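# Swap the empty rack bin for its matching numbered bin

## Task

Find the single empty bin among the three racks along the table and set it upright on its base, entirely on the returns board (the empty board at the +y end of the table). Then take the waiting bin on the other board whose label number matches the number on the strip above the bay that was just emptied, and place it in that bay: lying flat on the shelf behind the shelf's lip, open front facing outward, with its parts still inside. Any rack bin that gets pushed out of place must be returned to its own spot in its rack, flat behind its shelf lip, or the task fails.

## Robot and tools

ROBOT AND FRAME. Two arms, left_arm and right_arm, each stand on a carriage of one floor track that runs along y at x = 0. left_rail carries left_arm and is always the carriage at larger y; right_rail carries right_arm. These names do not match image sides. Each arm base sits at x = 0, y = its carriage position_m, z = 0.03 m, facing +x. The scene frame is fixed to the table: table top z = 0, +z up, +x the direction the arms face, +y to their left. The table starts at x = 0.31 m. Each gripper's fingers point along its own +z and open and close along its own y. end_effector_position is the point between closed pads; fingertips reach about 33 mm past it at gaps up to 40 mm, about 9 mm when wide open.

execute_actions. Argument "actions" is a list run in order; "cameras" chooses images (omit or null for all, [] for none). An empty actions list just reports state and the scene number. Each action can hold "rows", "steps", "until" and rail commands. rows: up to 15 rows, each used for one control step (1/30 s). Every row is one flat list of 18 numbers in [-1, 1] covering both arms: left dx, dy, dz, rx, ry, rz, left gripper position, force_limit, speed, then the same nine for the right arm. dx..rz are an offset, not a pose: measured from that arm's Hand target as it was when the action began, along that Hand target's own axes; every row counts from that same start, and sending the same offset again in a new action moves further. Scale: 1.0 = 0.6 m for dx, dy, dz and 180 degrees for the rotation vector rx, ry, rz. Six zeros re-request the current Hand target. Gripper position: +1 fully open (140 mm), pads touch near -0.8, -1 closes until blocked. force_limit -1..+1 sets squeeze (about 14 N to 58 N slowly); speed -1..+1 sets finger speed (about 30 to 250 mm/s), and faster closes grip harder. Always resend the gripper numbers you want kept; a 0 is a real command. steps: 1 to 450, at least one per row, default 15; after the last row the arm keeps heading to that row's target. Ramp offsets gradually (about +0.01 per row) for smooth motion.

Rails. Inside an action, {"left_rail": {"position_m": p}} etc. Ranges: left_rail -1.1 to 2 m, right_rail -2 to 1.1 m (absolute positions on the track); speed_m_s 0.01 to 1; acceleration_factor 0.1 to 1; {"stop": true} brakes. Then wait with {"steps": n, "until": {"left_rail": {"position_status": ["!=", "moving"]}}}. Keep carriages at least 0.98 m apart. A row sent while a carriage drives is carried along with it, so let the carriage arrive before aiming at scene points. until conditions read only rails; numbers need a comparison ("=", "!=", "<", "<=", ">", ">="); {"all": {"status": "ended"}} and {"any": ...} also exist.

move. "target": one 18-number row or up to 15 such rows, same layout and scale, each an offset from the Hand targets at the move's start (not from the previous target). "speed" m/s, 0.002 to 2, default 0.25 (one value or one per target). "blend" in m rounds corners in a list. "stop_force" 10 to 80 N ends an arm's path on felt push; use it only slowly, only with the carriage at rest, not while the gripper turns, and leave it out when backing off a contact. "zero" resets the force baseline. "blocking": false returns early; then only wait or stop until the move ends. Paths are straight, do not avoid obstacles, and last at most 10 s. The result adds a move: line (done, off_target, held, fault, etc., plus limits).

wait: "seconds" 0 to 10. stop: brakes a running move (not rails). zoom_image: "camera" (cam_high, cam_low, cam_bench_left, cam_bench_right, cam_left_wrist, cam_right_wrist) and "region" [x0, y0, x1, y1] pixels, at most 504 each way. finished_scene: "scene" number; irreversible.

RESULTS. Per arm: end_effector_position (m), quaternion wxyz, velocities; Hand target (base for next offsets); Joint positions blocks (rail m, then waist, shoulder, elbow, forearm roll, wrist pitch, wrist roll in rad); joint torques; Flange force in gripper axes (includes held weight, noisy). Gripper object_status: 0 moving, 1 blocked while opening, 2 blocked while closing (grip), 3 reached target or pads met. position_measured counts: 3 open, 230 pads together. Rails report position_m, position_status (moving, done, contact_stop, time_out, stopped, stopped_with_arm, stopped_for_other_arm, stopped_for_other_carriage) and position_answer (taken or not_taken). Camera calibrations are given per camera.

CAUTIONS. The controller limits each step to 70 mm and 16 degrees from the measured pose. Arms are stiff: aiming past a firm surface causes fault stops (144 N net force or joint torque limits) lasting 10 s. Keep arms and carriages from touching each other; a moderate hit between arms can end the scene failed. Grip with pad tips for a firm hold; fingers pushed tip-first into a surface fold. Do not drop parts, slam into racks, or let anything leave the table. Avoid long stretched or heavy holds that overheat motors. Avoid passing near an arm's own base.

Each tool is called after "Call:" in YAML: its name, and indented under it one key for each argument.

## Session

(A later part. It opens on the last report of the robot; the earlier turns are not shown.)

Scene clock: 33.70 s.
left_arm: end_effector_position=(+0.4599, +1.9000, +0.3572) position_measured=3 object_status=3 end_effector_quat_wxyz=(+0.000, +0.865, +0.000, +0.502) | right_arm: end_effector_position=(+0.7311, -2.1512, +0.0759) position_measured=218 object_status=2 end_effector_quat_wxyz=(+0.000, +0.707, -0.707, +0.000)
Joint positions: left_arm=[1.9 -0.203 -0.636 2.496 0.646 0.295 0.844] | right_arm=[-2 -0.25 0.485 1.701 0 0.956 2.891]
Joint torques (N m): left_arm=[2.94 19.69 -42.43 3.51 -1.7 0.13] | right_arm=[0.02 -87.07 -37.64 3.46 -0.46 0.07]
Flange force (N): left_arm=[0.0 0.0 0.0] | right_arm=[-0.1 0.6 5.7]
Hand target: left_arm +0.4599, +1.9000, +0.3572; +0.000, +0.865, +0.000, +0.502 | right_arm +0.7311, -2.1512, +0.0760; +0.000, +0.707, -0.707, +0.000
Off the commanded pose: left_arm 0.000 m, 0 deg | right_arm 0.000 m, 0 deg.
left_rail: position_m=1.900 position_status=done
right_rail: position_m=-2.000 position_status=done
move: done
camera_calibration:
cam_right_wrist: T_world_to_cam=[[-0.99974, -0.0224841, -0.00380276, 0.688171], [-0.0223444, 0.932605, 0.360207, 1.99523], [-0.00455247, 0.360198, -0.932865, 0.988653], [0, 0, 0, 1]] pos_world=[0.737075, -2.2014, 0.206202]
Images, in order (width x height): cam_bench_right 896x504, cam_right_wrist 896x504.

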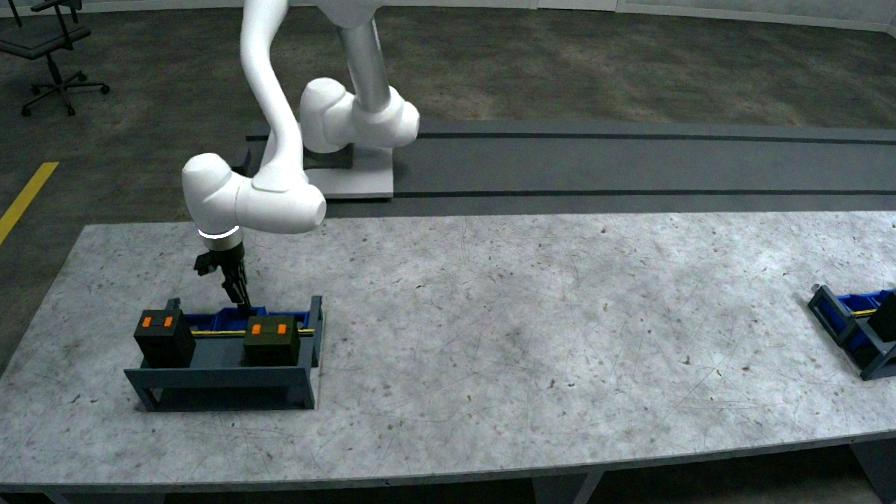

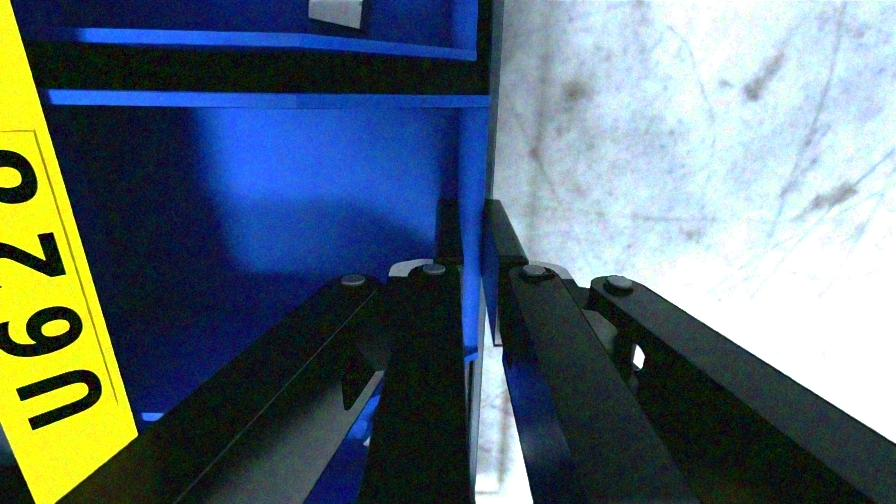

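Call:
move:
  target: [0,0,0,0,0,0,1,1,1,0,0.06,0,0,0,0,-0.98,0.3,-1]
  speed: 0.05
  cameras: ["cam_right_wrist"]

Scene clock: 34.93 s.
left_arm: end_effector_position=(+0.4599, +1.9000, +0.3572) position_measured=3 object_status=3 end_effector_quat_wxyz=(+0.000, +0.865, +0.000, +0.502) | right_arm: end_effector_position=(+0.6951, -2.1512, +0.0760) position_measured=218 object_status=2 end_effector_quat_wxyz=(+0.000, +0.707, -0.707, +0.000)
Joint positions: left_arm=[1.9 -0.203 -0.636 2.496 0.646 0.295 0.844] | right_arm=[-2 -0.263 0.439 1.776 0 0.927 2.879]
Joint torques (N m): left_arm=[2.75 19.44 -42.47 3.47 -1.75 0.14] | right_arm=[0.22 -81.03 -36.73 3.3 -0.18 0.19]
Flange force (N): left_arm=[0.0 0.0 0.0] | right_arm=[-0.3 1.6 5.2]
Hand target: left_arm +0.4599, +1.9000, +0.3572; +0.000, +0.865, +0.000, +0.502 | right_arm +0.6951, -2.1512, +0.0760; +0.000, +0.707, -0.707, +0.000
Off the commanded pose: left_arm 0.000 m, 0 deg | right_arm 0.000 m, 0 deg.
left_rail: position_m=1.900 position_status=done
right_rail: position_m=-2.000 position_status=done
move: done
camera_calibration:
cam_right_wrist: T_world_to_cam=[[-0.999738, -0.0225776, -0.00383804, 0.651981], [-0.0224443, 0.932602, 0.360207, 1.99445], [-0.00455327, 0.360199, -0.932864, 0.988584], [0, 0, 0, 1]] pos_world=[0.701075, -2.2014, 0.206301]
Images, in order (width x height): cam_right_wrist 896x504.

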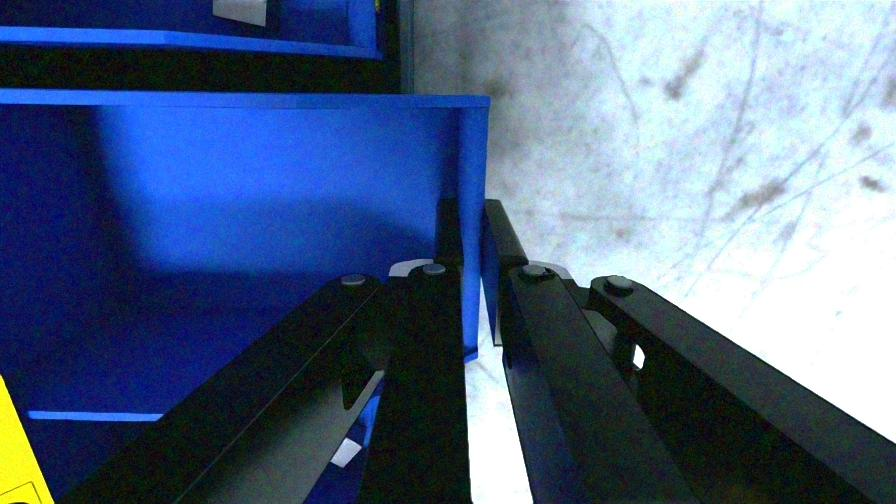

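Call:
move:
  target:
    - [0,0,0,0,0,0,1,1,1,0,0.26,0,0,0,0,-0.98,0.3,-1]
    - [0,0,0,0,0,0,1,1,1,0,0.26,-0.13,0,0,0,-0.98,0.3,-1]
  speed: 0.12
  cameras: ["cam_right_wrist"]

Call:
execute_actions:
  actions:
    - {"right_rail":{"position_m":0.55,"speed_m_s":0.6,"acceleration_factor":0.5},"steps":300,"until":{"right_rail":{"position_status":["!=","moving"]}}}
  cameras: ["cam_right_wrist","cam_low","cam_high"]

Scene clock: 37.93 s.
left_arm: end_effector_position=(+0.4599, +1.9000, +0.3572) position_measured=3 object_status=3 end_effector_quat_wxyz=(+0.000, +0.865, +0.000, +0.502) | right_arm: end_effector_position=(+0.5391, -2.1512, +0.1539) position_measured=218 object_status=2 end_effector_quat_wxyz=(+0.000, +0.707, -0.707, +0.000)
Joint positions: left_arm=[1.9 -0.203 -0.636 2.496 0.646 0.295 0.844] | right_arm=[-2 -0.335 0.151 2.006 0 0.985 2.806]
Joint torques (N m): left_arm=[2.7 19.46 -42.4 3.47 -1.74 0.13] | right_arm=[-0.15 -53.53 -37.89 3.42 -0.57 0.16]
Flange force (N): left_arm=[0.0 0.0 0.0] | right_arm=[0.4 0.1 4.9]
Hand target: left_arm +0.4599, +1.9000, +0.3572; +0.000, +0.865, +0.000, +0.502 | right_arm +0.5391, -2.1512, +0.1540; +0.000, +0.707, -0.707, +0.000
Off the commanded pose: left_arm 0.000 m, 0 deg | right_arm 0.000 m, 0 deg.
left_rail: position_m=1.900 position_status=done
right_rail: position_m=-2.000 position_status=done
move: done
camera_calibration:
cam_right_wrist: T_world_to_cam=[[-0.99974, -0.0224841, -0.00380276, 0.496518], [-0.0223444, 0.932605, 0.360207, 1.9628], [-0.00455247, 0.360198, -0.932865, 1.06064], [0, 0, 0, 1]] pos_world=[0.545075, -2.2014, 0.284302]
Images, in order (width x height): cam_right_wrist 896x504.

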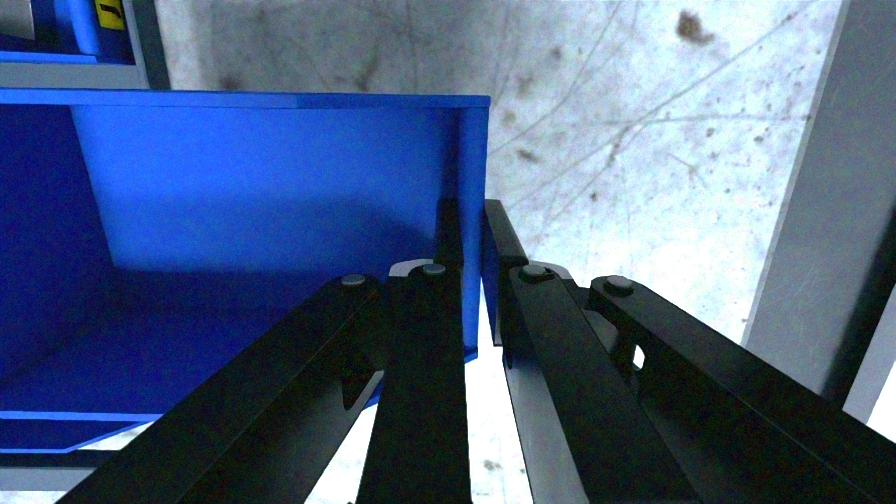

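Scene clock: 44.30 s.
left_arm: end_effector_position=(+0.4599, +1.9000, +0.3572) position_measured=3 object_status=3 end_effector_quat_wxyz=(+0.000, +0.865, +0.000, +0.502) | right_arm: end_effector_position=(+0.5391, +0.3988, +0.1540) position_measured=218 object_status=2 end_effector_quat_wxyz=(+0.000, +0.707, -0.707, +0.000)
Joint positions: left_arm=[1.9 -0.203 -0.636 2.496 0.646 0.295 0.844] | right_arm=[0.55 -0.335 0.151 2.006 0 0.985 2.806]
Joint torques (N m): left_arm=[2.85 19.5 -42.42 3.49 -1.7 0.12] | right_arm=[0.41 -53.38 -37.87 3.43 -0.17 0.24]
Flange force (N): left_arm=[0.0 0.0 0.0] | right_arm=[1.2 0.8 5.3]
Hand target: left_arm +0.4599, +1.9000, +0.3572; +0.000, +0.865, +0.000, +0.502 | right_arm +0.5391, +0.3988, +0.1540; +0.000, +0.707, -0.707, +0.000
Tool commands: left_gripper/position=+1.0 left_gripper/force_limit=+1.0 left_gripper/speed=+1.0 right_gripper/position=-0.98 right_gripper/force_limit=+0.3 right_gripper/speed=-1.0
Off the commanded pose: left_arm 0.000 m, 0 deg | right_arm 0.000 m, 0 deg.
left_rail: position_m=1.900 position_status=done
right_rail: position_m=0.550 speed_m_s=0.60 position_status=done
camera_calibration:
cam_right_wrist: T_world_to_cam=[[-0.999738, -0.0225424, -0.00393158, 0.553909], [-0.0224451, 0.932603, 0.360205, -0.415282], [-0.00445328, 0.360199, -0.932865, 0.142075], [0, 0, 0, 1]] pos_world=[0.545075, 0.348604, 0.284301]
Images, in order (width x height): cam_high 896x504, cam_low 896x504, cam_right_wrist 896x504.

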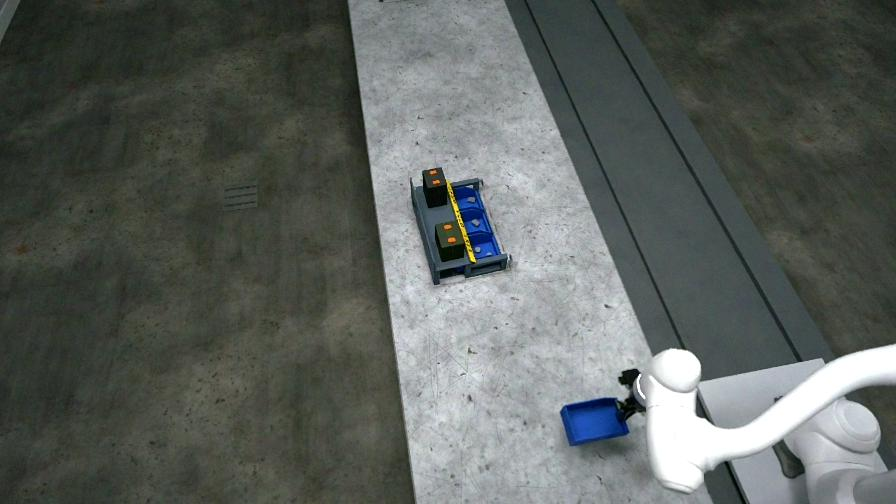

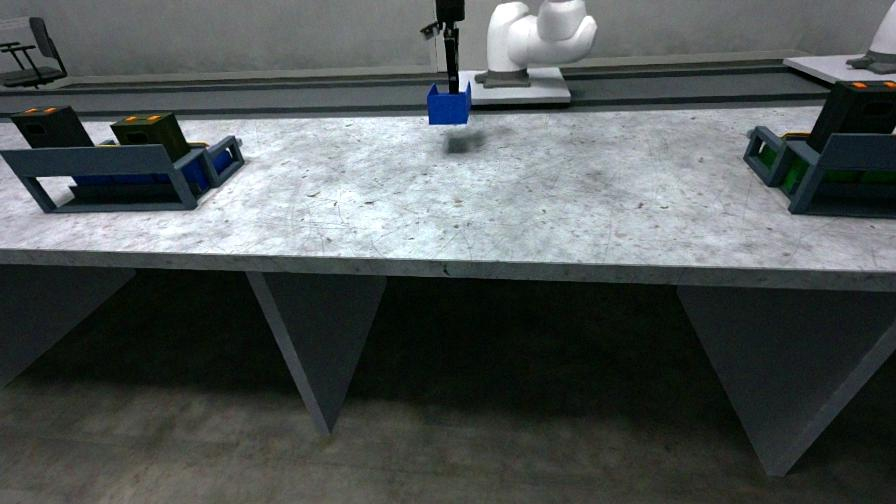

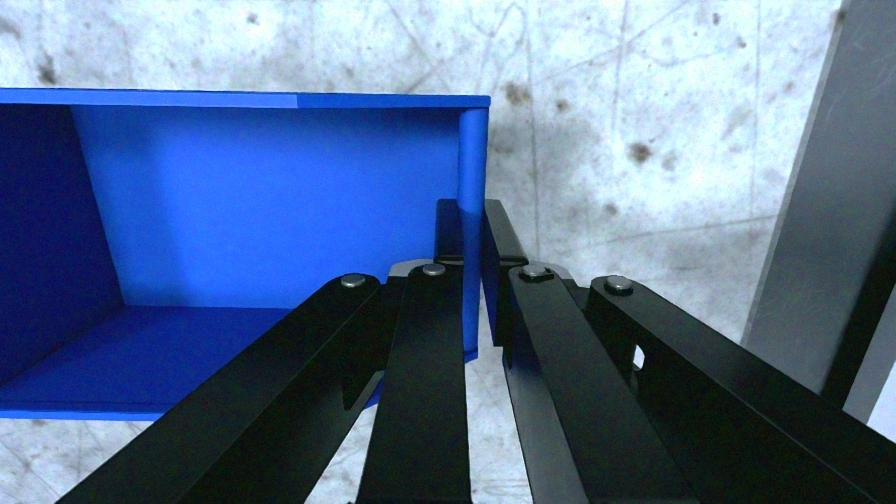

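Call:
move:
  target: [0,0,0,0,0,0,1,1,1,0,-0.1,0.14,0,0,0,-0.98,0.3,-1]
  speed: 0.12
  cameras: []

Call:
move:
  target: [0,0,0,0,0,0,1,1,1,0,0,0.05,0,0,0,-0.98,0.3,-1]
  speed: 0.01
  stop_force: 10
  cameras: ["cam_right_wrist","cam_low"]

Scene clock: 45.83 s.
left_arm: end_effector_position=(+0.4599, +1.9000, +0.3572) position_measured=3 object_status=3 end_effector_quat_wxyz=(+0.000, +0.865, +0.000, +0.502) | right_arm: end_effector_position=(+0.5990, +0.3988, +0.0700) position_measured=218 object_status=2 end_effector_quat_wxyz=(+0.000, +0.707, -0.707, +0.000)
Joint positions: left_arm=[1.9 -0.203 -0.636 2.496 0.646 0.295 0.844] | right_arm=[0.55 -0.303 0.322 1.968 0 0.852 2.838]
Joint torques (N m): left_arm=[2.75 19.69 -42.48 3.49 -1.71 0.16] | right_arm=[-0.29 -68.93 -33.79 2.99 -0.07 0.25]
Flange force (N): left_arm=[0.0 0.0 0.0] | right_arm=[0.2 -2.0 6.6]
Hand target: left_arm +0.4599, +1.9000, +0.3572; +0.000, +0.865, +0.000, +0.502 | right_arm +0.5991, +0.3988, +0.0700; +0.000, +0.707, -0.707, +0.000
Off the commanded pose: left_arm 0.000 m, 0 deg | right_arm 0.000 m, 0 deg.
left_rail: position_m=1.900 position_status=done
right_rail: position_m=0.550 speed_m_s=0.60 position_status=done
move: done
No camera images: "cameras" was empty.

Scene clock: 48.30 s.
left_arm: end_effector_position=(+0.4599, +1.9000, +0.3572) position_measured=3 object_status=3 end_effector_quat_wxyz=(+0.000, +0.865, +0.000, +0.502) | right_arm: end_effector_position=(+0.5991, +0.3988, +0.0516) position_measured=218 object_status=2 end_effector_quat_wxyz=(+0.000, +0.707, -0.707, +0.000)
Joint positions: left_arm=[1.9 -0.203 -0.636 2.496 0.646 0.295 0.844] | right_arm=[0.55 -0.303 0.344 1.98 0 0.818 2.839]
Joint torques (N m): left_arm=[2.77 19.71 -42.37 3.49 -1.71 0.1] | right_arm=[0.76 -48.51 -24.98 3.29 -2.89 0.19]
Flange force (N): left_arm=[0.0 0.0 0.0] | right_arm=[-1.1 8.8 -29.3]
Hand target: left_arm +0.4599, +1.9000, +0.3572; +0.000, +0.865, +0.000, +0.502 | right_arm +0.5991, +0.3988, +0.0516; +0.000, +0.707, -0.707, +0.000 (not the last commanded pose)
Off the commanded pose: left_arm 0.000 m, 0 deg | right_arm 0.012 m, 0 deg.
left_rail: position_m=1.900 position_status=done
right_rail: position_m=0.550 speed_m_s=0.60 position_status=done
move: contact (right_arm)
camera_calibration:
cam_right_wrist: T_world_to_cam=[[-0.999738, -0.0225424, -0.00393158, 0.61349], [-0.0224451, 0.932603, 0.360205, -0.37705], [-0.00445328, 0.360199, -0.932865, 0.0468169], [0, 0, 0, 1]] pos_world=[0.605075, 0.348604, 0.181901]
Images, in order (width x height): cam_low 896x504, cam_right_wrist 896x504.

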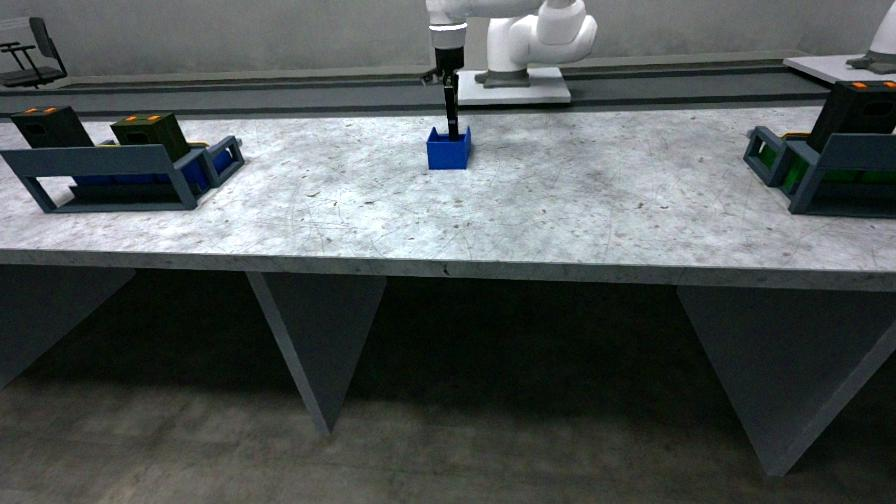

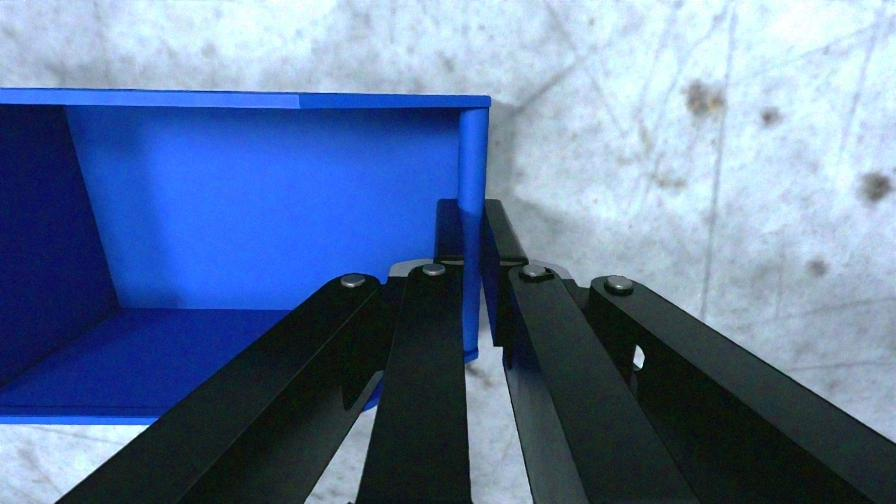

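Call:
move:
  target: [0,0,0,0,0,0,1,1,1,0,0,0.0,0,0,0,-0.98,0.3,-1]
  cameras: []

Call:
execute_actions:
  actions:
    - {"rows":[[0,0,0,0,0,0,1,1,1,0,0,-0.0015,0,0,0,-0.45,-1,-1]],"steps":45}
  cameras: []

Call:
move:
  target: [0,0,0,0,0,0,1,1,1,0,0,-0.3,0,0,0,-0.45,-1,-1]
  speed: 0.15
  cameras: ["cam_right_wrist"]

Call:
execute_actions:
  actions:
    - {"right_rail":{"position_m":-0.3,"acceleration_factor":1,"speed_m_s":1},"left_rail":{"position_m":2.0},"steps":300,"until":{"all":{"status":"ended"}}}
  cameras: []

Scene clock: 49.17 s.
left_arm: end_effector_position=(+0.4599, +1.9000, +0.3572) position_measured=3 object_status=3 end_effector_quat_wxyz=(+0.000, +0.865, +0.000, +0.502) | right_arm: end_effector_position=(+0.5991, +0.3988, +0.0516) position_measured=218 object_status=2 end_effector_quat_wxyz=(+0.000, +0.707, -0.707, +0.000)
Joint positions: left_arm=[1.9 -0.203 -0.636 2.496 0.646 0.295 0.844] | right_arm=[0.55 -0.303 0.344 1.98 0 0.818 2.839]
Joint torques (N m): left_arm=[2.69 19.64 -42.43 3.49 -1.68 0.12] | right_arm=[0.86 -48.71 -25.05 3.18 -2.94 0.14]
Flange force (N): left_arm=[0.0 0.0 0.0] | right_arm=[-0.8 8.7 -29.2]
Hand target: left_arm +0.4599, +1.9000, +0.3572; +0.000, +0.865, +0.000, +0.502 | right_arm +0.5991, +0.3988, +0.0516; +0.000, +0.707, -0.707, +0.000
Off the commanded pose: left_arm 0.000 m, 0 deg | right_arm 0.000 m, 0 deg.
left_rail: position_m=1.900 position_status=done
right_rail: position_m=0.550 speed_m_s=0.60 position_status=done
move: done
No camera images: "cameras" was empty.

Scene clock: 50.87 s.
left_arm: end_effector_position=(+0.4599, +1.9000, +0.3572) position_measured=3 object_status=3 end_effector_quat_wxyz=(+0.000, +0.865, +0.000, +0.502) | right_arm: end_effector_position=(+0.5991, +0.3988, +0.0525) position_measured=186 object_status=3 end_effector_quat_wxyz=(+0.000, +0.707, -0.707, +0.000)
Joint positions: left_arm=[1.9 -0.203 -0.636 2.496 0.646 0.295 0.844] | right_arm=[0.55 -0.303 0.343 1.979 0 0.82 2.839]
Joint torques (N m): left_arm=[2.97 19.62 -42.37 3.47 -1.7 0.12] | right_arm=[0.32 -68.42 -32.61 2.95 -0.03 0.18]
Flange force (N): left_arm=[0.0 0.0 0.0] | right_arm=[1.0 -0.1 4.6]
Hand target: left_arm +0.4599, +1.9000, +0.3572; +0.000, +0.865, +0.000, +0.502 | right_arm +0.5991, +0.3988, +0.0525; +0.000, +0.707, -0.707, +0.000
Off the commanded pose: left_arm 0.000 m, 0 deg | right_arm 0.000 m, 0 deg.
left_rail: position_m=1.900 position_status=done
right_rail: position_m=0.550 speed_m_s=0.60 position_status=done
No camera images: "cameras" was empty.

Scene clock: 52.50 s.
left_arm: end_effector_position=(+0.4599, +1.9000, +0.3572) position_measured=3 object_status=3 end_effector_quat_wxyz=(+0.000, +0.865, +0.000, +0.502) | right_arm: end_effector_position=(+0.5991, +0.3988, +0.2324) position_measured=186 object_status=3 end_effector_quat_wxyz=(+0.000, +0.707, -0.707, +0.000)
Joint positions: left_arm=[1.9 -0.203 -0.636 2.496 0.646 0.295 0.844] | right_arm=[0.55 -0.303 0.173 1.819 0 1.15 2.839]
Joint torques (N m): left_arm=[2.85 19.35 -42.38 3.5 -1.69 0.1] | right_arm=[0.24 -58.14 -40.4 3.75 0.34 0.29]
Flange force (N): left_arm=[0.0 0.0 0.0] | right_arm=[0.6 0.7 4.5]
Hand target: left_arm +0.4599, +1.9000, +0.3572; +0.000, +0.865, +0.000, +0.502 | right_arm +0.5991, +0.3988, +0.2325; +0.000, +0.707, -0.707, +0.000
Off the commanded pose: left_arm 0.000 m, 0 deg | right_arm 0.000 m, 0 deg.
left_rail: position_m=1.900 position_status=done
right_rail: position_m=0.550 speed_m_s=0.60 position_status=done
move: done
camera_calibration:
cam_right_wrist: T_world_to_cam=[[-0.999738, -0.0225424, -0.00393158, 0.614202], [-0.0224451, 0.932603, 0.360205, -0.442211], [-0.00445328, 0.360199, -0.932865, 0.215572], [0, 0, 0, 1]] pos_world=[0.605075, 0.348604, 0.362801]
Images, in order (width x height): cam_right_wrist 896x504.

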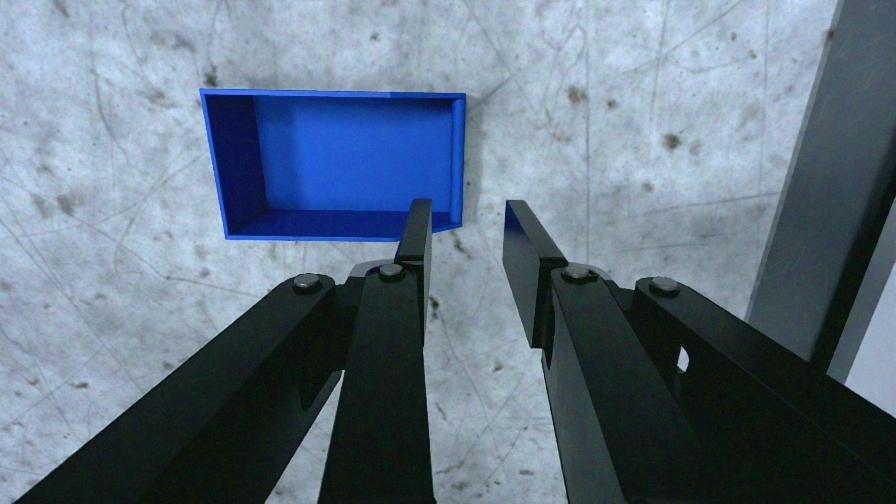

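Scene clock: 55.07 s.
left_arm: end_effector_position=(+0.4599, +2.0000, +0.3572) position_measured=3 object_status=3 end_effector_quat_wxyz=(+0.000, +0.865, +0.000, +0.502) | right_arm: end_effector_position=(+0.5991, -0.4511, +0.2325) position_measured=186 object_status=3 end_effector_quat_wxyz=(+0.000, +0.707, -0.707, +0.000)
Joint positions: left_arm=[2 -0.203 -0.636 2.496 0.646 0.295 0.844] | right_arm=[-0.3 -0.303 0.173 1.819 0 1.15 2.839]
Joint torques (N m): left_arm=[2.9 19.68 -42.32 3.5 -1.71 0.14] | right_arm=[-0.16 -58.8 -40.27 3.78 0.04 0.16]
Flange force (N): left_arm=[0.0 0.0 0.0] | right_arm=[0.3 -0.8 4.1]
Hand target: left_arm +0.4599, +2.0000, +0.3572; +0.000, +0.865, +0.000, +0.502 | right_arm +0.5991, -0.4512, +0.2325; +0.000, +0.707, -0.707, +0.000
Tool commands: left_gripper/position=+1.0 left_gripper/force_limit=+1.0 left_gripper/speed=+1.0 right_gripper/position=-0.45 right_gripper/force_limit=-1.0 right_gripper/speed=-1.0
Off the commanded pose: left_arm 0.000 m, 0 deg | right_arm 0.000 m, 0 deg.
left_rail: position_m=2.000 position_status=done
right_rail: position_m=-0.300 position_status=done
No camera images: "cameras" was empty.

Call:
move:
  target: [-0.067,0,0.243,0,-0.335,0,1,1,1,0,0,0,0,0,0,-0.45,-1,-1]
  cameras: []

Call:
move:
  target: [0,0,0,0,0,0.451,-0.35,1,1,0,0,0,0,0,0,-0.45,-1,-1]
  cameras: ["cam_left_wrist"]

Scene clock: 58.03 s.
left_arm: end_effector_position=(+0.5666, +2.0000, +0.2501) position_measured=3 object_status=3 end_effector_quat_wxyz=(+0.000, +1.000, +0.000, +0.000) | right_arm: end_effector_position=(+0.5991, -0.4512, +0.2325) position_measured=186 object_status=3 end_effector_quat_wxyz=(+0.000, +0.707, -0.707, +0.000)
Joint positions: left_arm=[2 -0.061 0.082 1.889 0 1.17 1.51] | right_arm=[-0.3 -0.303 0.173 1.819 0 1.15 2.839]
Joint torques (N m): left_arm=[2.89 -41.63 -38.01 3.72 -0.19 0.14] | right_arm=[-0.13 -58.54 -40.4 3.83 0.01 0.23]
Flange force (N): left_arm=[-7.6 5.3 -5.6] | right_arm=[-0.1 -0.2 4.0]
Hand target: left_arm +0.5667, +2.0000, +0.2501; +0.000, +1.000, +0.000, +0.000 | right_arm +0.5991, -0.4512, +0.2325; +0.000, +0.707, -0.707, +0.000
Off the commanded pose: left_arm 0.000 m, 0 deg | right_arm 0.000 m, 0 deg.
left_rail: position_m=2.000 position_status=done
right_rail: position_m=-0.300 position_status=done
move: done
No camera images: "cameras" was empty.

Scene clock: 61.40 s.
left_arm: end_effector_position=(+0.5666, +2.0000, +0.2501) position_measured=173 object_status=3 end_effector_quat_wxyz=(+0.000, +0.759, -0.651, +0.000) | right_arm: end_effector_position=(+0.5991, -0.4512, +0.2325) position_measured=186 object_status=3 end_effector_quat_wxyz=(+0.000, +0.707, -0.707, +0.000)
Joint positions: left_arm=[2 -0.061 0.082 1.889 0 1.17 2.927] | right_arm=[-0.3 -0.303 0.173 1.819 0 1.15 2.839]
Joint torques (N m): left_arm=[1.89 -43.81 -37.66 3.68 0.14 0.48] | right_arm=[-0.16 -58.84 -40.43 3.7 0.02 0.17]
Flange force (N): left_arm=[3.8 4.0 -4.0] | right_arm=[0.3 -0.6 4.2]
Hand target: left_arm +0.5667, +2.0000, +0.2501; +0.000, +0.759, -0.651, +0.000 | right_arm +0.5991, -0.4512, +0.2325; +0.000, +0.707, -0.707, +0.000
Off the commanded pose: left_arm 0.000 m, 0 deg | right_arm 0.000 m, 0 deg.
left_rail: position_m=2.000 position_status=done
right_rail: position_m=-0.300 position_status=done
move: done
camera_calibration:
cam_left_wrist: T_world_to_cam=[[-0.987372, -0.158062, -0.0105848, 0.889373], [-0.15224, 0.928283, 0.339284, -1.8523], [-0.0438024, 0.336612, -0.940624, -0.268704], [0, 0, 0, 1]] pos_world=[0.584378, 1.95048, 0.38512]
Images, in order (width x height): cam_left_wrist 896x504.

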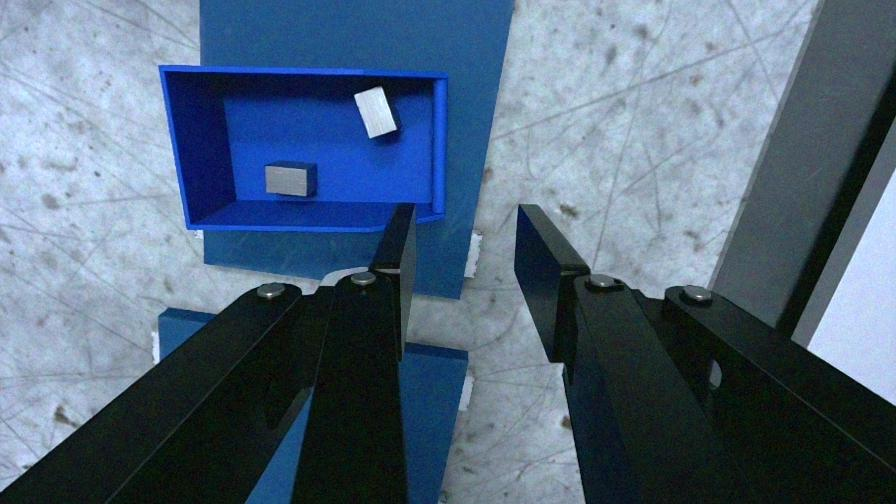

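Call:
move:
  target: [0,-0.0243,0.24,0,0,0,-0.35,1,1,0,0,0,0,0,0,-0.45,-1,-1]
  cameras: ["cam_left_wrist"]

Scene clock: 63.00 s.
left_arm: end_effector_position=(+0.5811, +2.0022, +0.1061) position_measured=173 object_status=3 end_effector_quat_wxyz=(+0.000, +0.759, -0.651, +0.000) | right_arm: end_effector_position=(+0.5991, -0.4512, +0.2325) position_measured=186 object_status=3 end_effector_quat_wxyz=(+0.000, +0.707, -0.707, +0.000)
Joint positions: left_arm=[2 -0.056 0.231 2.01 0 0.9 2.932] | right_arm=[-0.3 -0.303 0.173 1.819 0 1.15 2.839]
Joint torques (N m): left_arm=[3.2 -52.68 -31.76 3.1 0.2 0.12] | right_arm=[-0.21 -58.7 -40.38 3.73 0.03 0.23]
Flange force (N): left_arm=[5.4 4.4 -6.0] | right_arm=[-0.2 -0.5 4.1]
Hand target: left_arm +0.5811, +2.0022, +0.1060; +0.000, +0.759, -0.651, +0.000 | right_arm +0.5991, -0.4512, +0.2325; +0.000, +0.707, -0.707, +0.000
Off the commanded pose: left_arm 0.000 m, 0 deg | right_arm 0.000 m, 0 deg.
left_rail: position_m=2.000 position_status=done
right_rail: position_m=-0.300 position_status=done
move: done
camera_calibration:
cam_left_wrist: T_world_to_cam=[[-0.987387, -0.157971, -0.0105518, 0.902337], [-0.152143, 0.928299, 0.339283, -1.8034], [-0.0438016, 0.33661, -0.940625, -0.404162], [0, 0, 0, 1]] pos_world=[0.598878, 1.95268, 0.24122]
Images, in order (width x height): cam_left_wrist 896x504.

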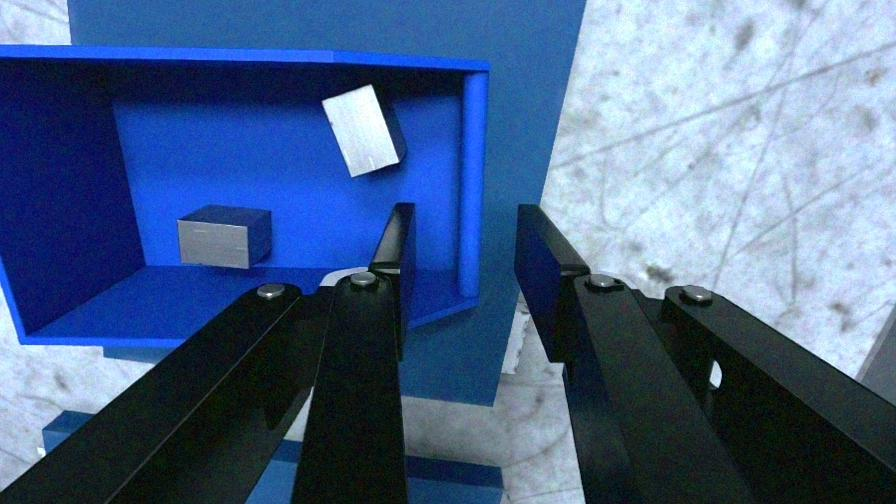

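Call:
move:
  target: [0,0.0042,0.068,0,0,0,-0.35,1,1,0,0,0,0,0,0,-0.45,-1,-1]
  speed: 0.06
  cameras: []

Call:
execute_actions:
  actions:
    - {"rows":[[0,0,0,0,0,0,-1,-1,-1,0,0,0,0,0,0,-0.45,-1,-1]],"steps":80}
    - {"rows":[[0,0,0,0,0,0,-0.98,0.6,-1,0,0,0,0,0,0,-0.45,-1,-1]],"steps":30}
  cameras: ["cam_left_wrist"]

Scene clock: 64.57 s.
left_arm: end_effector_position=(+0.5786, +2.0018, +0.0653) position_measured=173 object_status=3 end_effector_quat_wxyz=(+0.000, +0.759, -0.651, +0.000) | right_arm: end_effector_position=(+0.5991, -0.4512, +0.2325) position_measured=186 object_status=3 end_effector_quat_wxyz=(+0.000, +0.707, -0.707, +0.000)
Joint positions: left_arm=[2 -0.056 0.276 2.046 0 0.82 2.931] | right_arm=[-0.3 -0.303 0.173 1.819 0 1.15 2.839]
Joint torques (N m): left_arm=[3.06 -55.41 -30 2.85 0.06 0.12] | right_arm=[0.37 -58.45 -40.51 3.72 -0.02 0.21]
Flange force (N): left_arm=[4.7 4.3 -5.8] | right_arm=[0.3 0.5 3.9]
Hand target: left_arm +0.5786, +2.0018, +0.0652; +0.000, +0.759, -0.651, +0.000 | right_arm +0.5991, -0.4512, +0.2325; +0.000, +0.707, -0.707, +0.000
Off the commanded pose: left_arm 0.000 m, 0 deg | right_arm 0.000 m, 0 deg.
left_rail: position_m=2.000 position_status=done
right_rail: position_m=-0.300 position_status=done
move: done
No camera images: "cameras" was empty.

Scene clock: 68.43 s.
left_arm: end_effector_position=(+0.5786, +2.0018, +0.0653) position_measured=219 object_status=2 end_effector_quat_wxyz=(+0.000, +0.759, -0.651, +0.000) | right_arm: end_effector_position=(+0.5991, -0.4512, +0.2325) position_measured=186 object_status=3 end_effector_quat_wxyz=(+0.000, +0.707, -0.707, +0.000)
Joint positions: left_arm=[2 -0.056 0.276 2.046 0 0.82 2.931] | right_arm=[-0.3 -0.303 0.173 1.819 0 1.15 2.839]
Joint torques (N m): left_arm=[3.56 -44.68 -24.08 2.92 -1.23 -0.08] | right_arm=[0.06 -58.23 -40.53 3.75 -0.05 0.24]
Flange force (N): left_arm=[4.8 6.8 -25.5] | right_arm=[0.2 0.6 3.8]
Flange force at the end of the 1st action (N): left_arm=[5.6 4.1 -12.4] | right_arm=[0.8 1.5 3.1]
Hand target: left_arm +0.5786, +2.0018, +0.0652; +0.000, +0.759, -0.651, +0.000 | right_arm +0.5991, -0.4512, +0.2325; +0.000, +0.707, -0.707, +0.000
Off the commanded pose: left_arm 0.000 m, 0 deg | right_arm 0.000 m, 0 deg.
left_rail: position_m=2.000 position_status=done
right_rail: position_m=-0.300 position_status=done
camera_calibration:
cam_left_wrist: T_world_to_cam=[[-0.987387, -0.157971, -0.0105518, 0.89939], [-0.152143, 0.928299, 0.339283, -1.78966], [-0.0438016, 0.33661, -0.940625, -0.442548], [0, 0, 0, 1]] pos_world=[0.596378, 1.95238, 0.20042]
Images, in order (width x height): cam_left_wrist 896x504.

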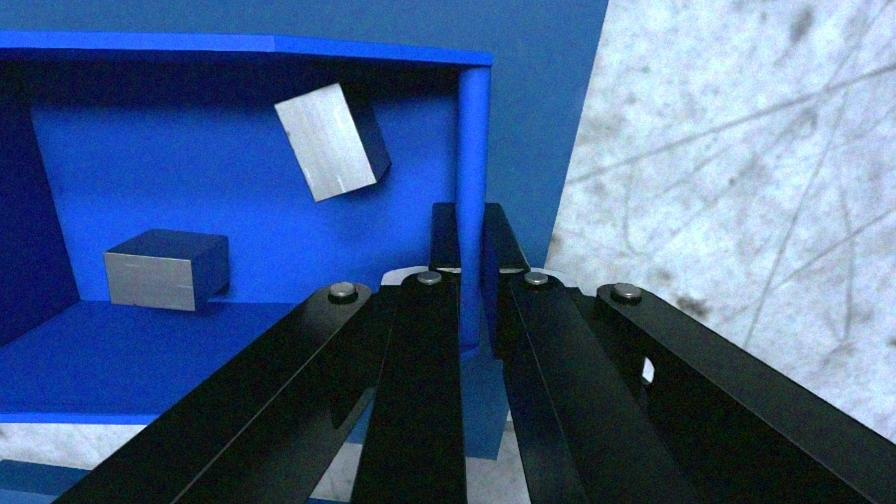

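Call:
move:
  target: [0,0,-0.07,0,0,0,-0.98,0.6,-1,0,0,0,0,0,0,-0.45,-1,-1]
  speed: 0.04
  cameras: ["cam_left_wrist","cam_bench_left"]

Scene clock: 70.00 s.
left_arm: end_effector_position=(+0.5786, +2.0018, +0.1072) position_measured=219 object_status=2 end_effector_quat_wxyz=(+0.000, +0.759, -0.651, +0.000) | right_arm: end_effector_position=(+0.5991, -0.4512, +0.2325) position_measured=186 object_status=3 end_effector_quat_wxyz=(+0.000, +0.707, -0.707, +0.000)
Joint positions: left_arm=[2 -0.056 0.227 2.014 0 0.901 2.931] | right_arm=[-0.3 -0.303 0.173 1.819 0 1.15 2.839]
Joint torques (N m): left_arm=[2.95 -55.92 -34.74 3.05 -0.34 0.12] | right_arm=[-0.54 -58.4 -40.7 3.73 -0.07 0.18]
Flange force (N): left_arm=[4.5 4.4 -0.2] | right_arm=[-1.1 0.4 4.0]
Hand target: left_arm +0.5786, +2.0018, +0.1072; +0.000, +0.759, -0.651, +0.000 | right_arm +0.5991, -0.4512, +0.2325; +0.000, +0.707, -0.707, +0.000
Off the commanded pose: left_arm 0.000 m, 0 deg | right_arm 0.000 m, 0 deg.
left_rail: position_m=2.000 position_status=done
right_rail: position_m=-0.300 position_status=done
move: done
camera_calibration:
cam_left_wrist: T_world_to_cam=[[-0.987387, -0.157972, -0.0105521, 0.899834], [-0.152144, 0.928299, 0.339283, -1.80387], [-0.0438016, 0.33661, -0.940625, -0.403136], [0, 0, 0, 1]] pos_world=[0.596378, 1.95238, 0.24232]
Images, in order (width x height): cam_bench_left 896x504, cam_left_wrist 896x504.

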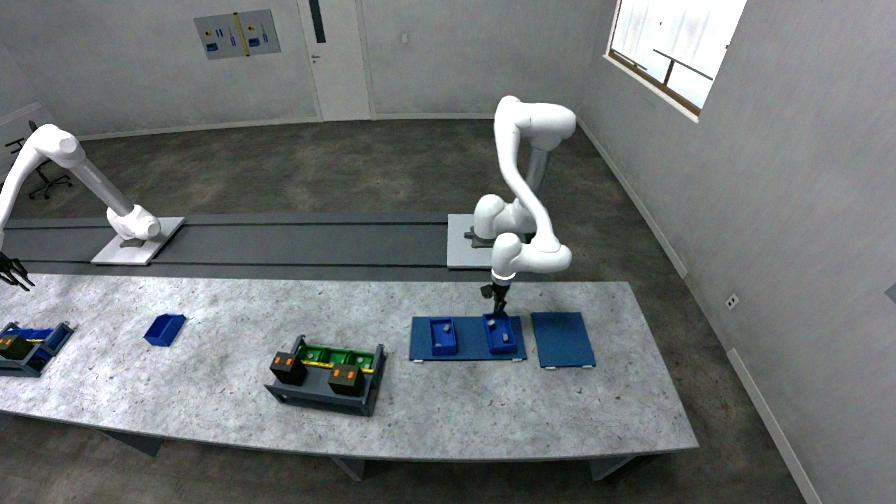

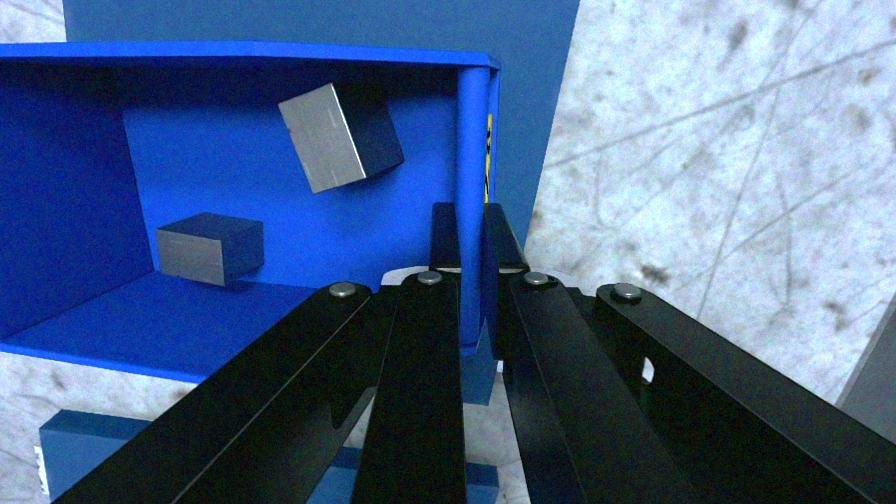

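Call:
execute_actions:
  actions:
    - {"rows":[[0,0,0,0,0,0,-1,1,-1,0,0,0,0,0,0,-0.45,-1,-1]],"steps":30}
  cameras: []

Call:
move:
  target: [0,0,-0.28,0,0,0.049,-1,1,-1,0,0,0,0,0,0,-0.45,-1,-1]
  speed: 0.1
  cameras: ["cam_left_wrist"]

Call:
execute_actions:
  actions:
    - {"left_rail":{"position_m":0.74,"speed_m_s":0.5,"acceleration_factor":0.3},"steps":300,"until":{"left_rail":{"position_status":["!=","moving"]}}}
  cameras: ["cam_left_wrist"]

Scene clock: 72.83 s.
left_arm: end_effector_position=(+0.5786, +2.0018, +0.1073) position_measured=219 object_status=2 end_effector_quat_wxyz=(+0.000, +0.759, -0.651, +0.000) | right_arm: end_effector_position=(+0.5991, -0.4512, +0.2325) position_measured=186 object_status=3 end_effector_quat_wxyz=(+0.000, +0.707, -0.707, +0.000)
Joint positions: left_arm=[2 -0.056 0.226 2.014 0 0.901 2.931] | right_arm=[-0.3 -0.303 0.173 1.819 0 1.15 2.839]
Joint torques (N m): left_arm=[2.81 -55.39 -34.26 3.07 -0.24 0.12] | right_arm=[-0.09 -58.28 -40.73 3.83 -0.09 0.15]
Flange force (N): left_arm=[4.3 4.2 -1.1] | right_arm=[0.0 0.7 4.1]
Hand target: left_arm +0.5786, +2.0018, +0.1072; +0.000, +0.759, -0.651, +0.000 | right_arm +0.5991, -0.4512, +0.2325; +0.000, +0.707, -0.707, +0.000
Off the commanded pose: left_arm 0.000 m, 0 deg | right_arm 0.000 m, 0 deg.
left_rail: position_m=2.000 position_status=done
right_rail: position_m=-0.300 position_status=done
No camera images: "cameras" was empty.

Scene clock: 74.93 s.
left_arm: end_effector_position=(+0.5786, +2.0018, +0.2752) position_measured=219 object_status=2 end_effector_quat_wxyz=(+0.000, +0.707, -0.707, +0.000) | right_arm: end_effector_position=(+0.5991, -0.4512, +0.2325) position_measured=186 object_status=3 end_effector_quat_wxyz=(+0.000, +0.707, -0.707, +0.000)
Joint positions: left_arm=[2 -0.057 0.085 1.837 0 1.219 3.085] | right_arm=[-0.3 -0.303 0.173 1.819 0 1.15 2.839]
Joint torques (N m): left_arm=[3.02 -47.98 -42.71 3.77 0.08 0.04] | right_arm=[0.16 -58.95 -40.67 3.78 -0.06 0.16]
Flange force (N): left_arm=[5.3 6.0 3.5] | right_arm=[0.3 -0.1 4.5]
Hand target: left_arm +0.5786, +2.0018, +0.2752; +0.000, +0.707, -0.707, +0.000 | right_arm +0.5991, -0.4512, +0.2325; +0.000, +0.707, -0.707, +0.000
Off the commanded pose: left_arm 0.000 m, 0 deg | right_arm 0.000 m, 0 deg.
left_rail: position_m=2.000 position_status=done
right_rail: position_m=-0.300 position_status=done
move: done
camera_calibration:
cam_left_wrist: T_world_to_cam=[[-0.999934, -0.00462656, -0.0105218, 0.601906], [-0.00792295, 0.940627, 0.339351, -1.96896], [0.00832701, 0.339412, -0.940601, -0.280863], [0, 0, 0, 1]] pos_world=[0.588605, 1.95017, 0.41032]
Images, in order (width x height): cam_left_wrist 896x504.

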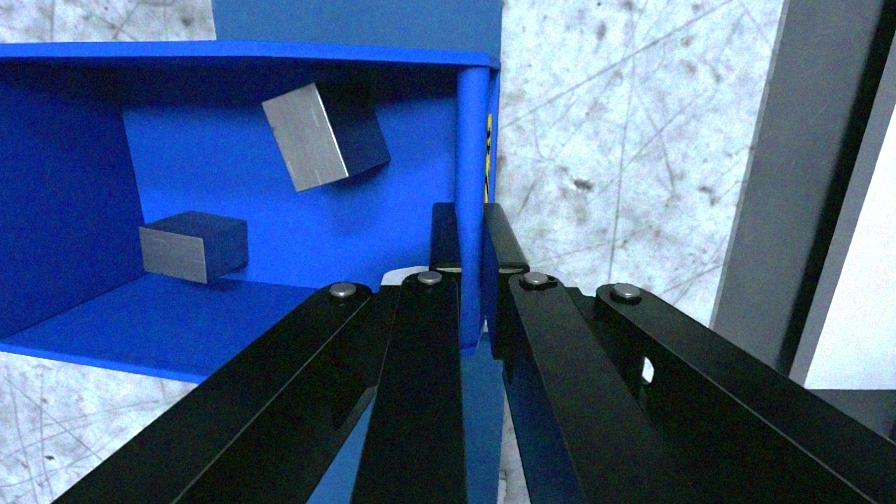

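Scene clock: 80.27 s.
left_arm: end_effector_position=(+0.5786, +0.7419, +0.2753) position_measured=219 object_status=2 end_effector_quat_wxyz=(+0.000, +0.707, -0.707, +0.000) | right_arm: end_effector_position=(+0.5991, -0.4512, +0.2325) position_measured=186 object_status=3 end_effector_quat_wxyz=(+0.000, +0.707, -0.707, +0.000)
Joint positions: left_arm=[0.74 -0.056 0.085 1.837 0 1.219 3.085] | right_arm=[-0.3 -0.303 0.173 1.819 0 1.15 2.839]
Joint torques (N m): left_arm=[2.79 -48.05 -41.48 3.73 -0.45 0.16] | right_arm=[0.59 -58.18 -40.55 3.66 -0.02 0.16]
Flange force (N): left_arm=[5.2 3.7 0.9] | right_arm=[1.0 1.0 3.8]
Hand target: left_arm +0.5786, +0.7419, +0.2752; +0.000, +0.707, -0.707, +0.000 | right_arm +0.5991, -0.4512, +0.2325; +0.000, +0.707, -0.707, +0.000
Tool commands: left_gripper/position=-1.0 left_gripper/force_limit=+1.0 left_gripper/speed=-1.0 right_gripper/position=-0.45 right_gripper/force_limit=-1.0 right_gripper/speed=-1.0
Off the commanded pose: left_arm 0.000 m, 0 deg | right_arm 0.000 m, 0 deg.
left_rail: position_m=0.740 speed_m_s=0.50 position_status=done
right_rail: position_m=-0.300 position_status=done
camera_calibration:
cam_left_wrist: T_world_to_cam=[[-0.999933, -0.00472224, -0.0105545, 0.596156], [-0.0080233, 0.940657, 0.339263, -0.783694], [0.00832608, 0.339325, -0.940632, 0.146868], [0, 0, 0, 1]] pos_world=[0.588605, 0.690166, 0.41032]
Images, in order (width x height): cam_left_wrist 896x504.

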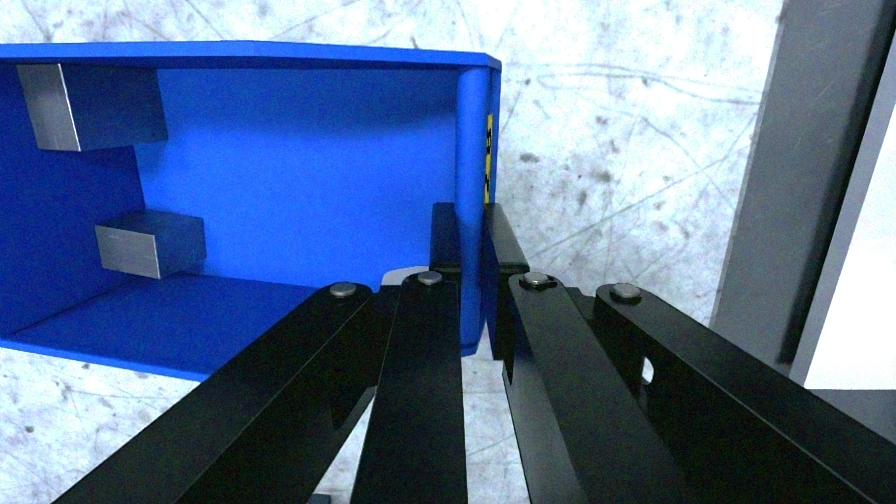

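Call:
move:
  target: [0,0,0.29,0,0,0,-1,1,-1,0,0,0,0,0,0,-0.45,-1,-1]
  speed: 0.12
  cameras: []

Call:
move:
  target: [0,0,0.076,0,0,0,-1,1,-1,0,0,0,0,0,0,-0.45,-1,-1]
  speed: 0.015
  stop_force: 30
  cameras: ["cam_left_wrist"]

Scene clock: 82.37 s.
left_arm: end_effector_position=(+0.5786, +0.7418, +0.1013) position_measured=219 object_status=2 end_effector_quat_wxyz=(+0.000, +0.707, -0.707, +0.000) | right_arm: end_effector_position=(+0.5991, -0.4512, +0.2325) position_measured=186 object_status=3 end_effector_quat_wxyz=(+0.000, +0.707, -0.707, +0.000)
Joint positions: left_arm=[0.74 -0.056 0.233 2.019 0 0.89 3.085] | right_arm=[-0.3 -0.303 0.173 1.819 0 1.15 2.839]
Joint torques (N m): left_arm=[2.91 -57.23 -34.38 3.02 -0.4 0.09] | right_arm=[0.19 -57.77 -40.33 3.67 0.02 0.21]
Flange force (N): left_arm=[5.5 2.1 0.5] | right_arm=[0.2 1.0 3.3]
Hand target: left_arm +0.5786, +0.7418, +0.1012; +0.000, +0.707, -0.707, +0.000 | right_arm +0.5991, -0.4512, +0.2325; +0.000, +0.707, -0.707, +0.000
Off the commanded pose: left_arm 0.000 m, 0 deg | right_arm 0.000 m, 0 deg.
left_rail: position_m=0.740 speed_m_s=0.50 position_status=done
right_rail: position_m=-0.300 position_status=done
move: done
No camera images: "cameras" was empty.

Scene clock: 86.17 s.
left_arm: end_effector_position=(+0.5786, +0.7418, +0.0557) position_measured=219 object_status=2 end_effector_quat_wxyz=(+0.000, +0.707, -0.707, +0.000) | right_arm: end_effector_position=(+0.5991, -0.4512, +0.2325) position_measured=186 object_status=3 end_effector_quat_wxyz=(+0.000, +0.707, -0.707, +0.000)
Joint positions: left_arm=[0.74 -0.056 0.288 2.052 0 0.802 3.085] | right_arm=[-0.3 -0.303 0.173 1.819 0 1.15 2.839]
Joint torques (N m): left_arm=[3.12 -54.9 -29.45 2.8 -0.15 0.13] | right_arm=[0.19 -58.5 -40.37 3.74 -0.06 0.16]
Flange force (N): left_arm=[5.5 4.8 -7.7] | right_arm=[0.2 -0.1 3.8]
Hand target: left_arm +0.5786, +0.7418, +0.0556; +0.000, +0.707, -0.707, +0.000 | right_arm +0.5991, -0.4512, +0.2325; +0.000, +0.707, -0.707, +0.000
Off the commanded pose: left_arm 0.000 m, 0 deg | right_arm 0.000 m, 0 deg.
left_rail: position_m=0.740 speed_m_s=0.50 position_status=done
right_rail: position_m=-0.300 position_status=done
move: done
camera_calibration:
cam_left_wrist: T_world_to_cam=[[-0.999933, -0.00472224, -0.0105545, 0.593838], [-0.0080233, 0.940657, 0.339263, -0.709192], [0.00832608, 0.339325, -0.940632, -0.0596944], [0, 0, 0, 1]] pos_world=[0.588605, 0.690166, 0.19072]
Images, in order (width x height): cam_left_wrist 896x504.

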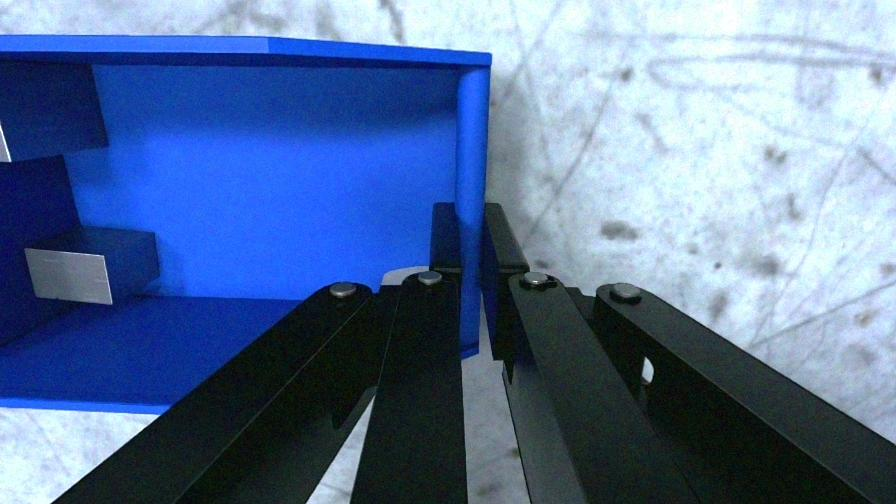

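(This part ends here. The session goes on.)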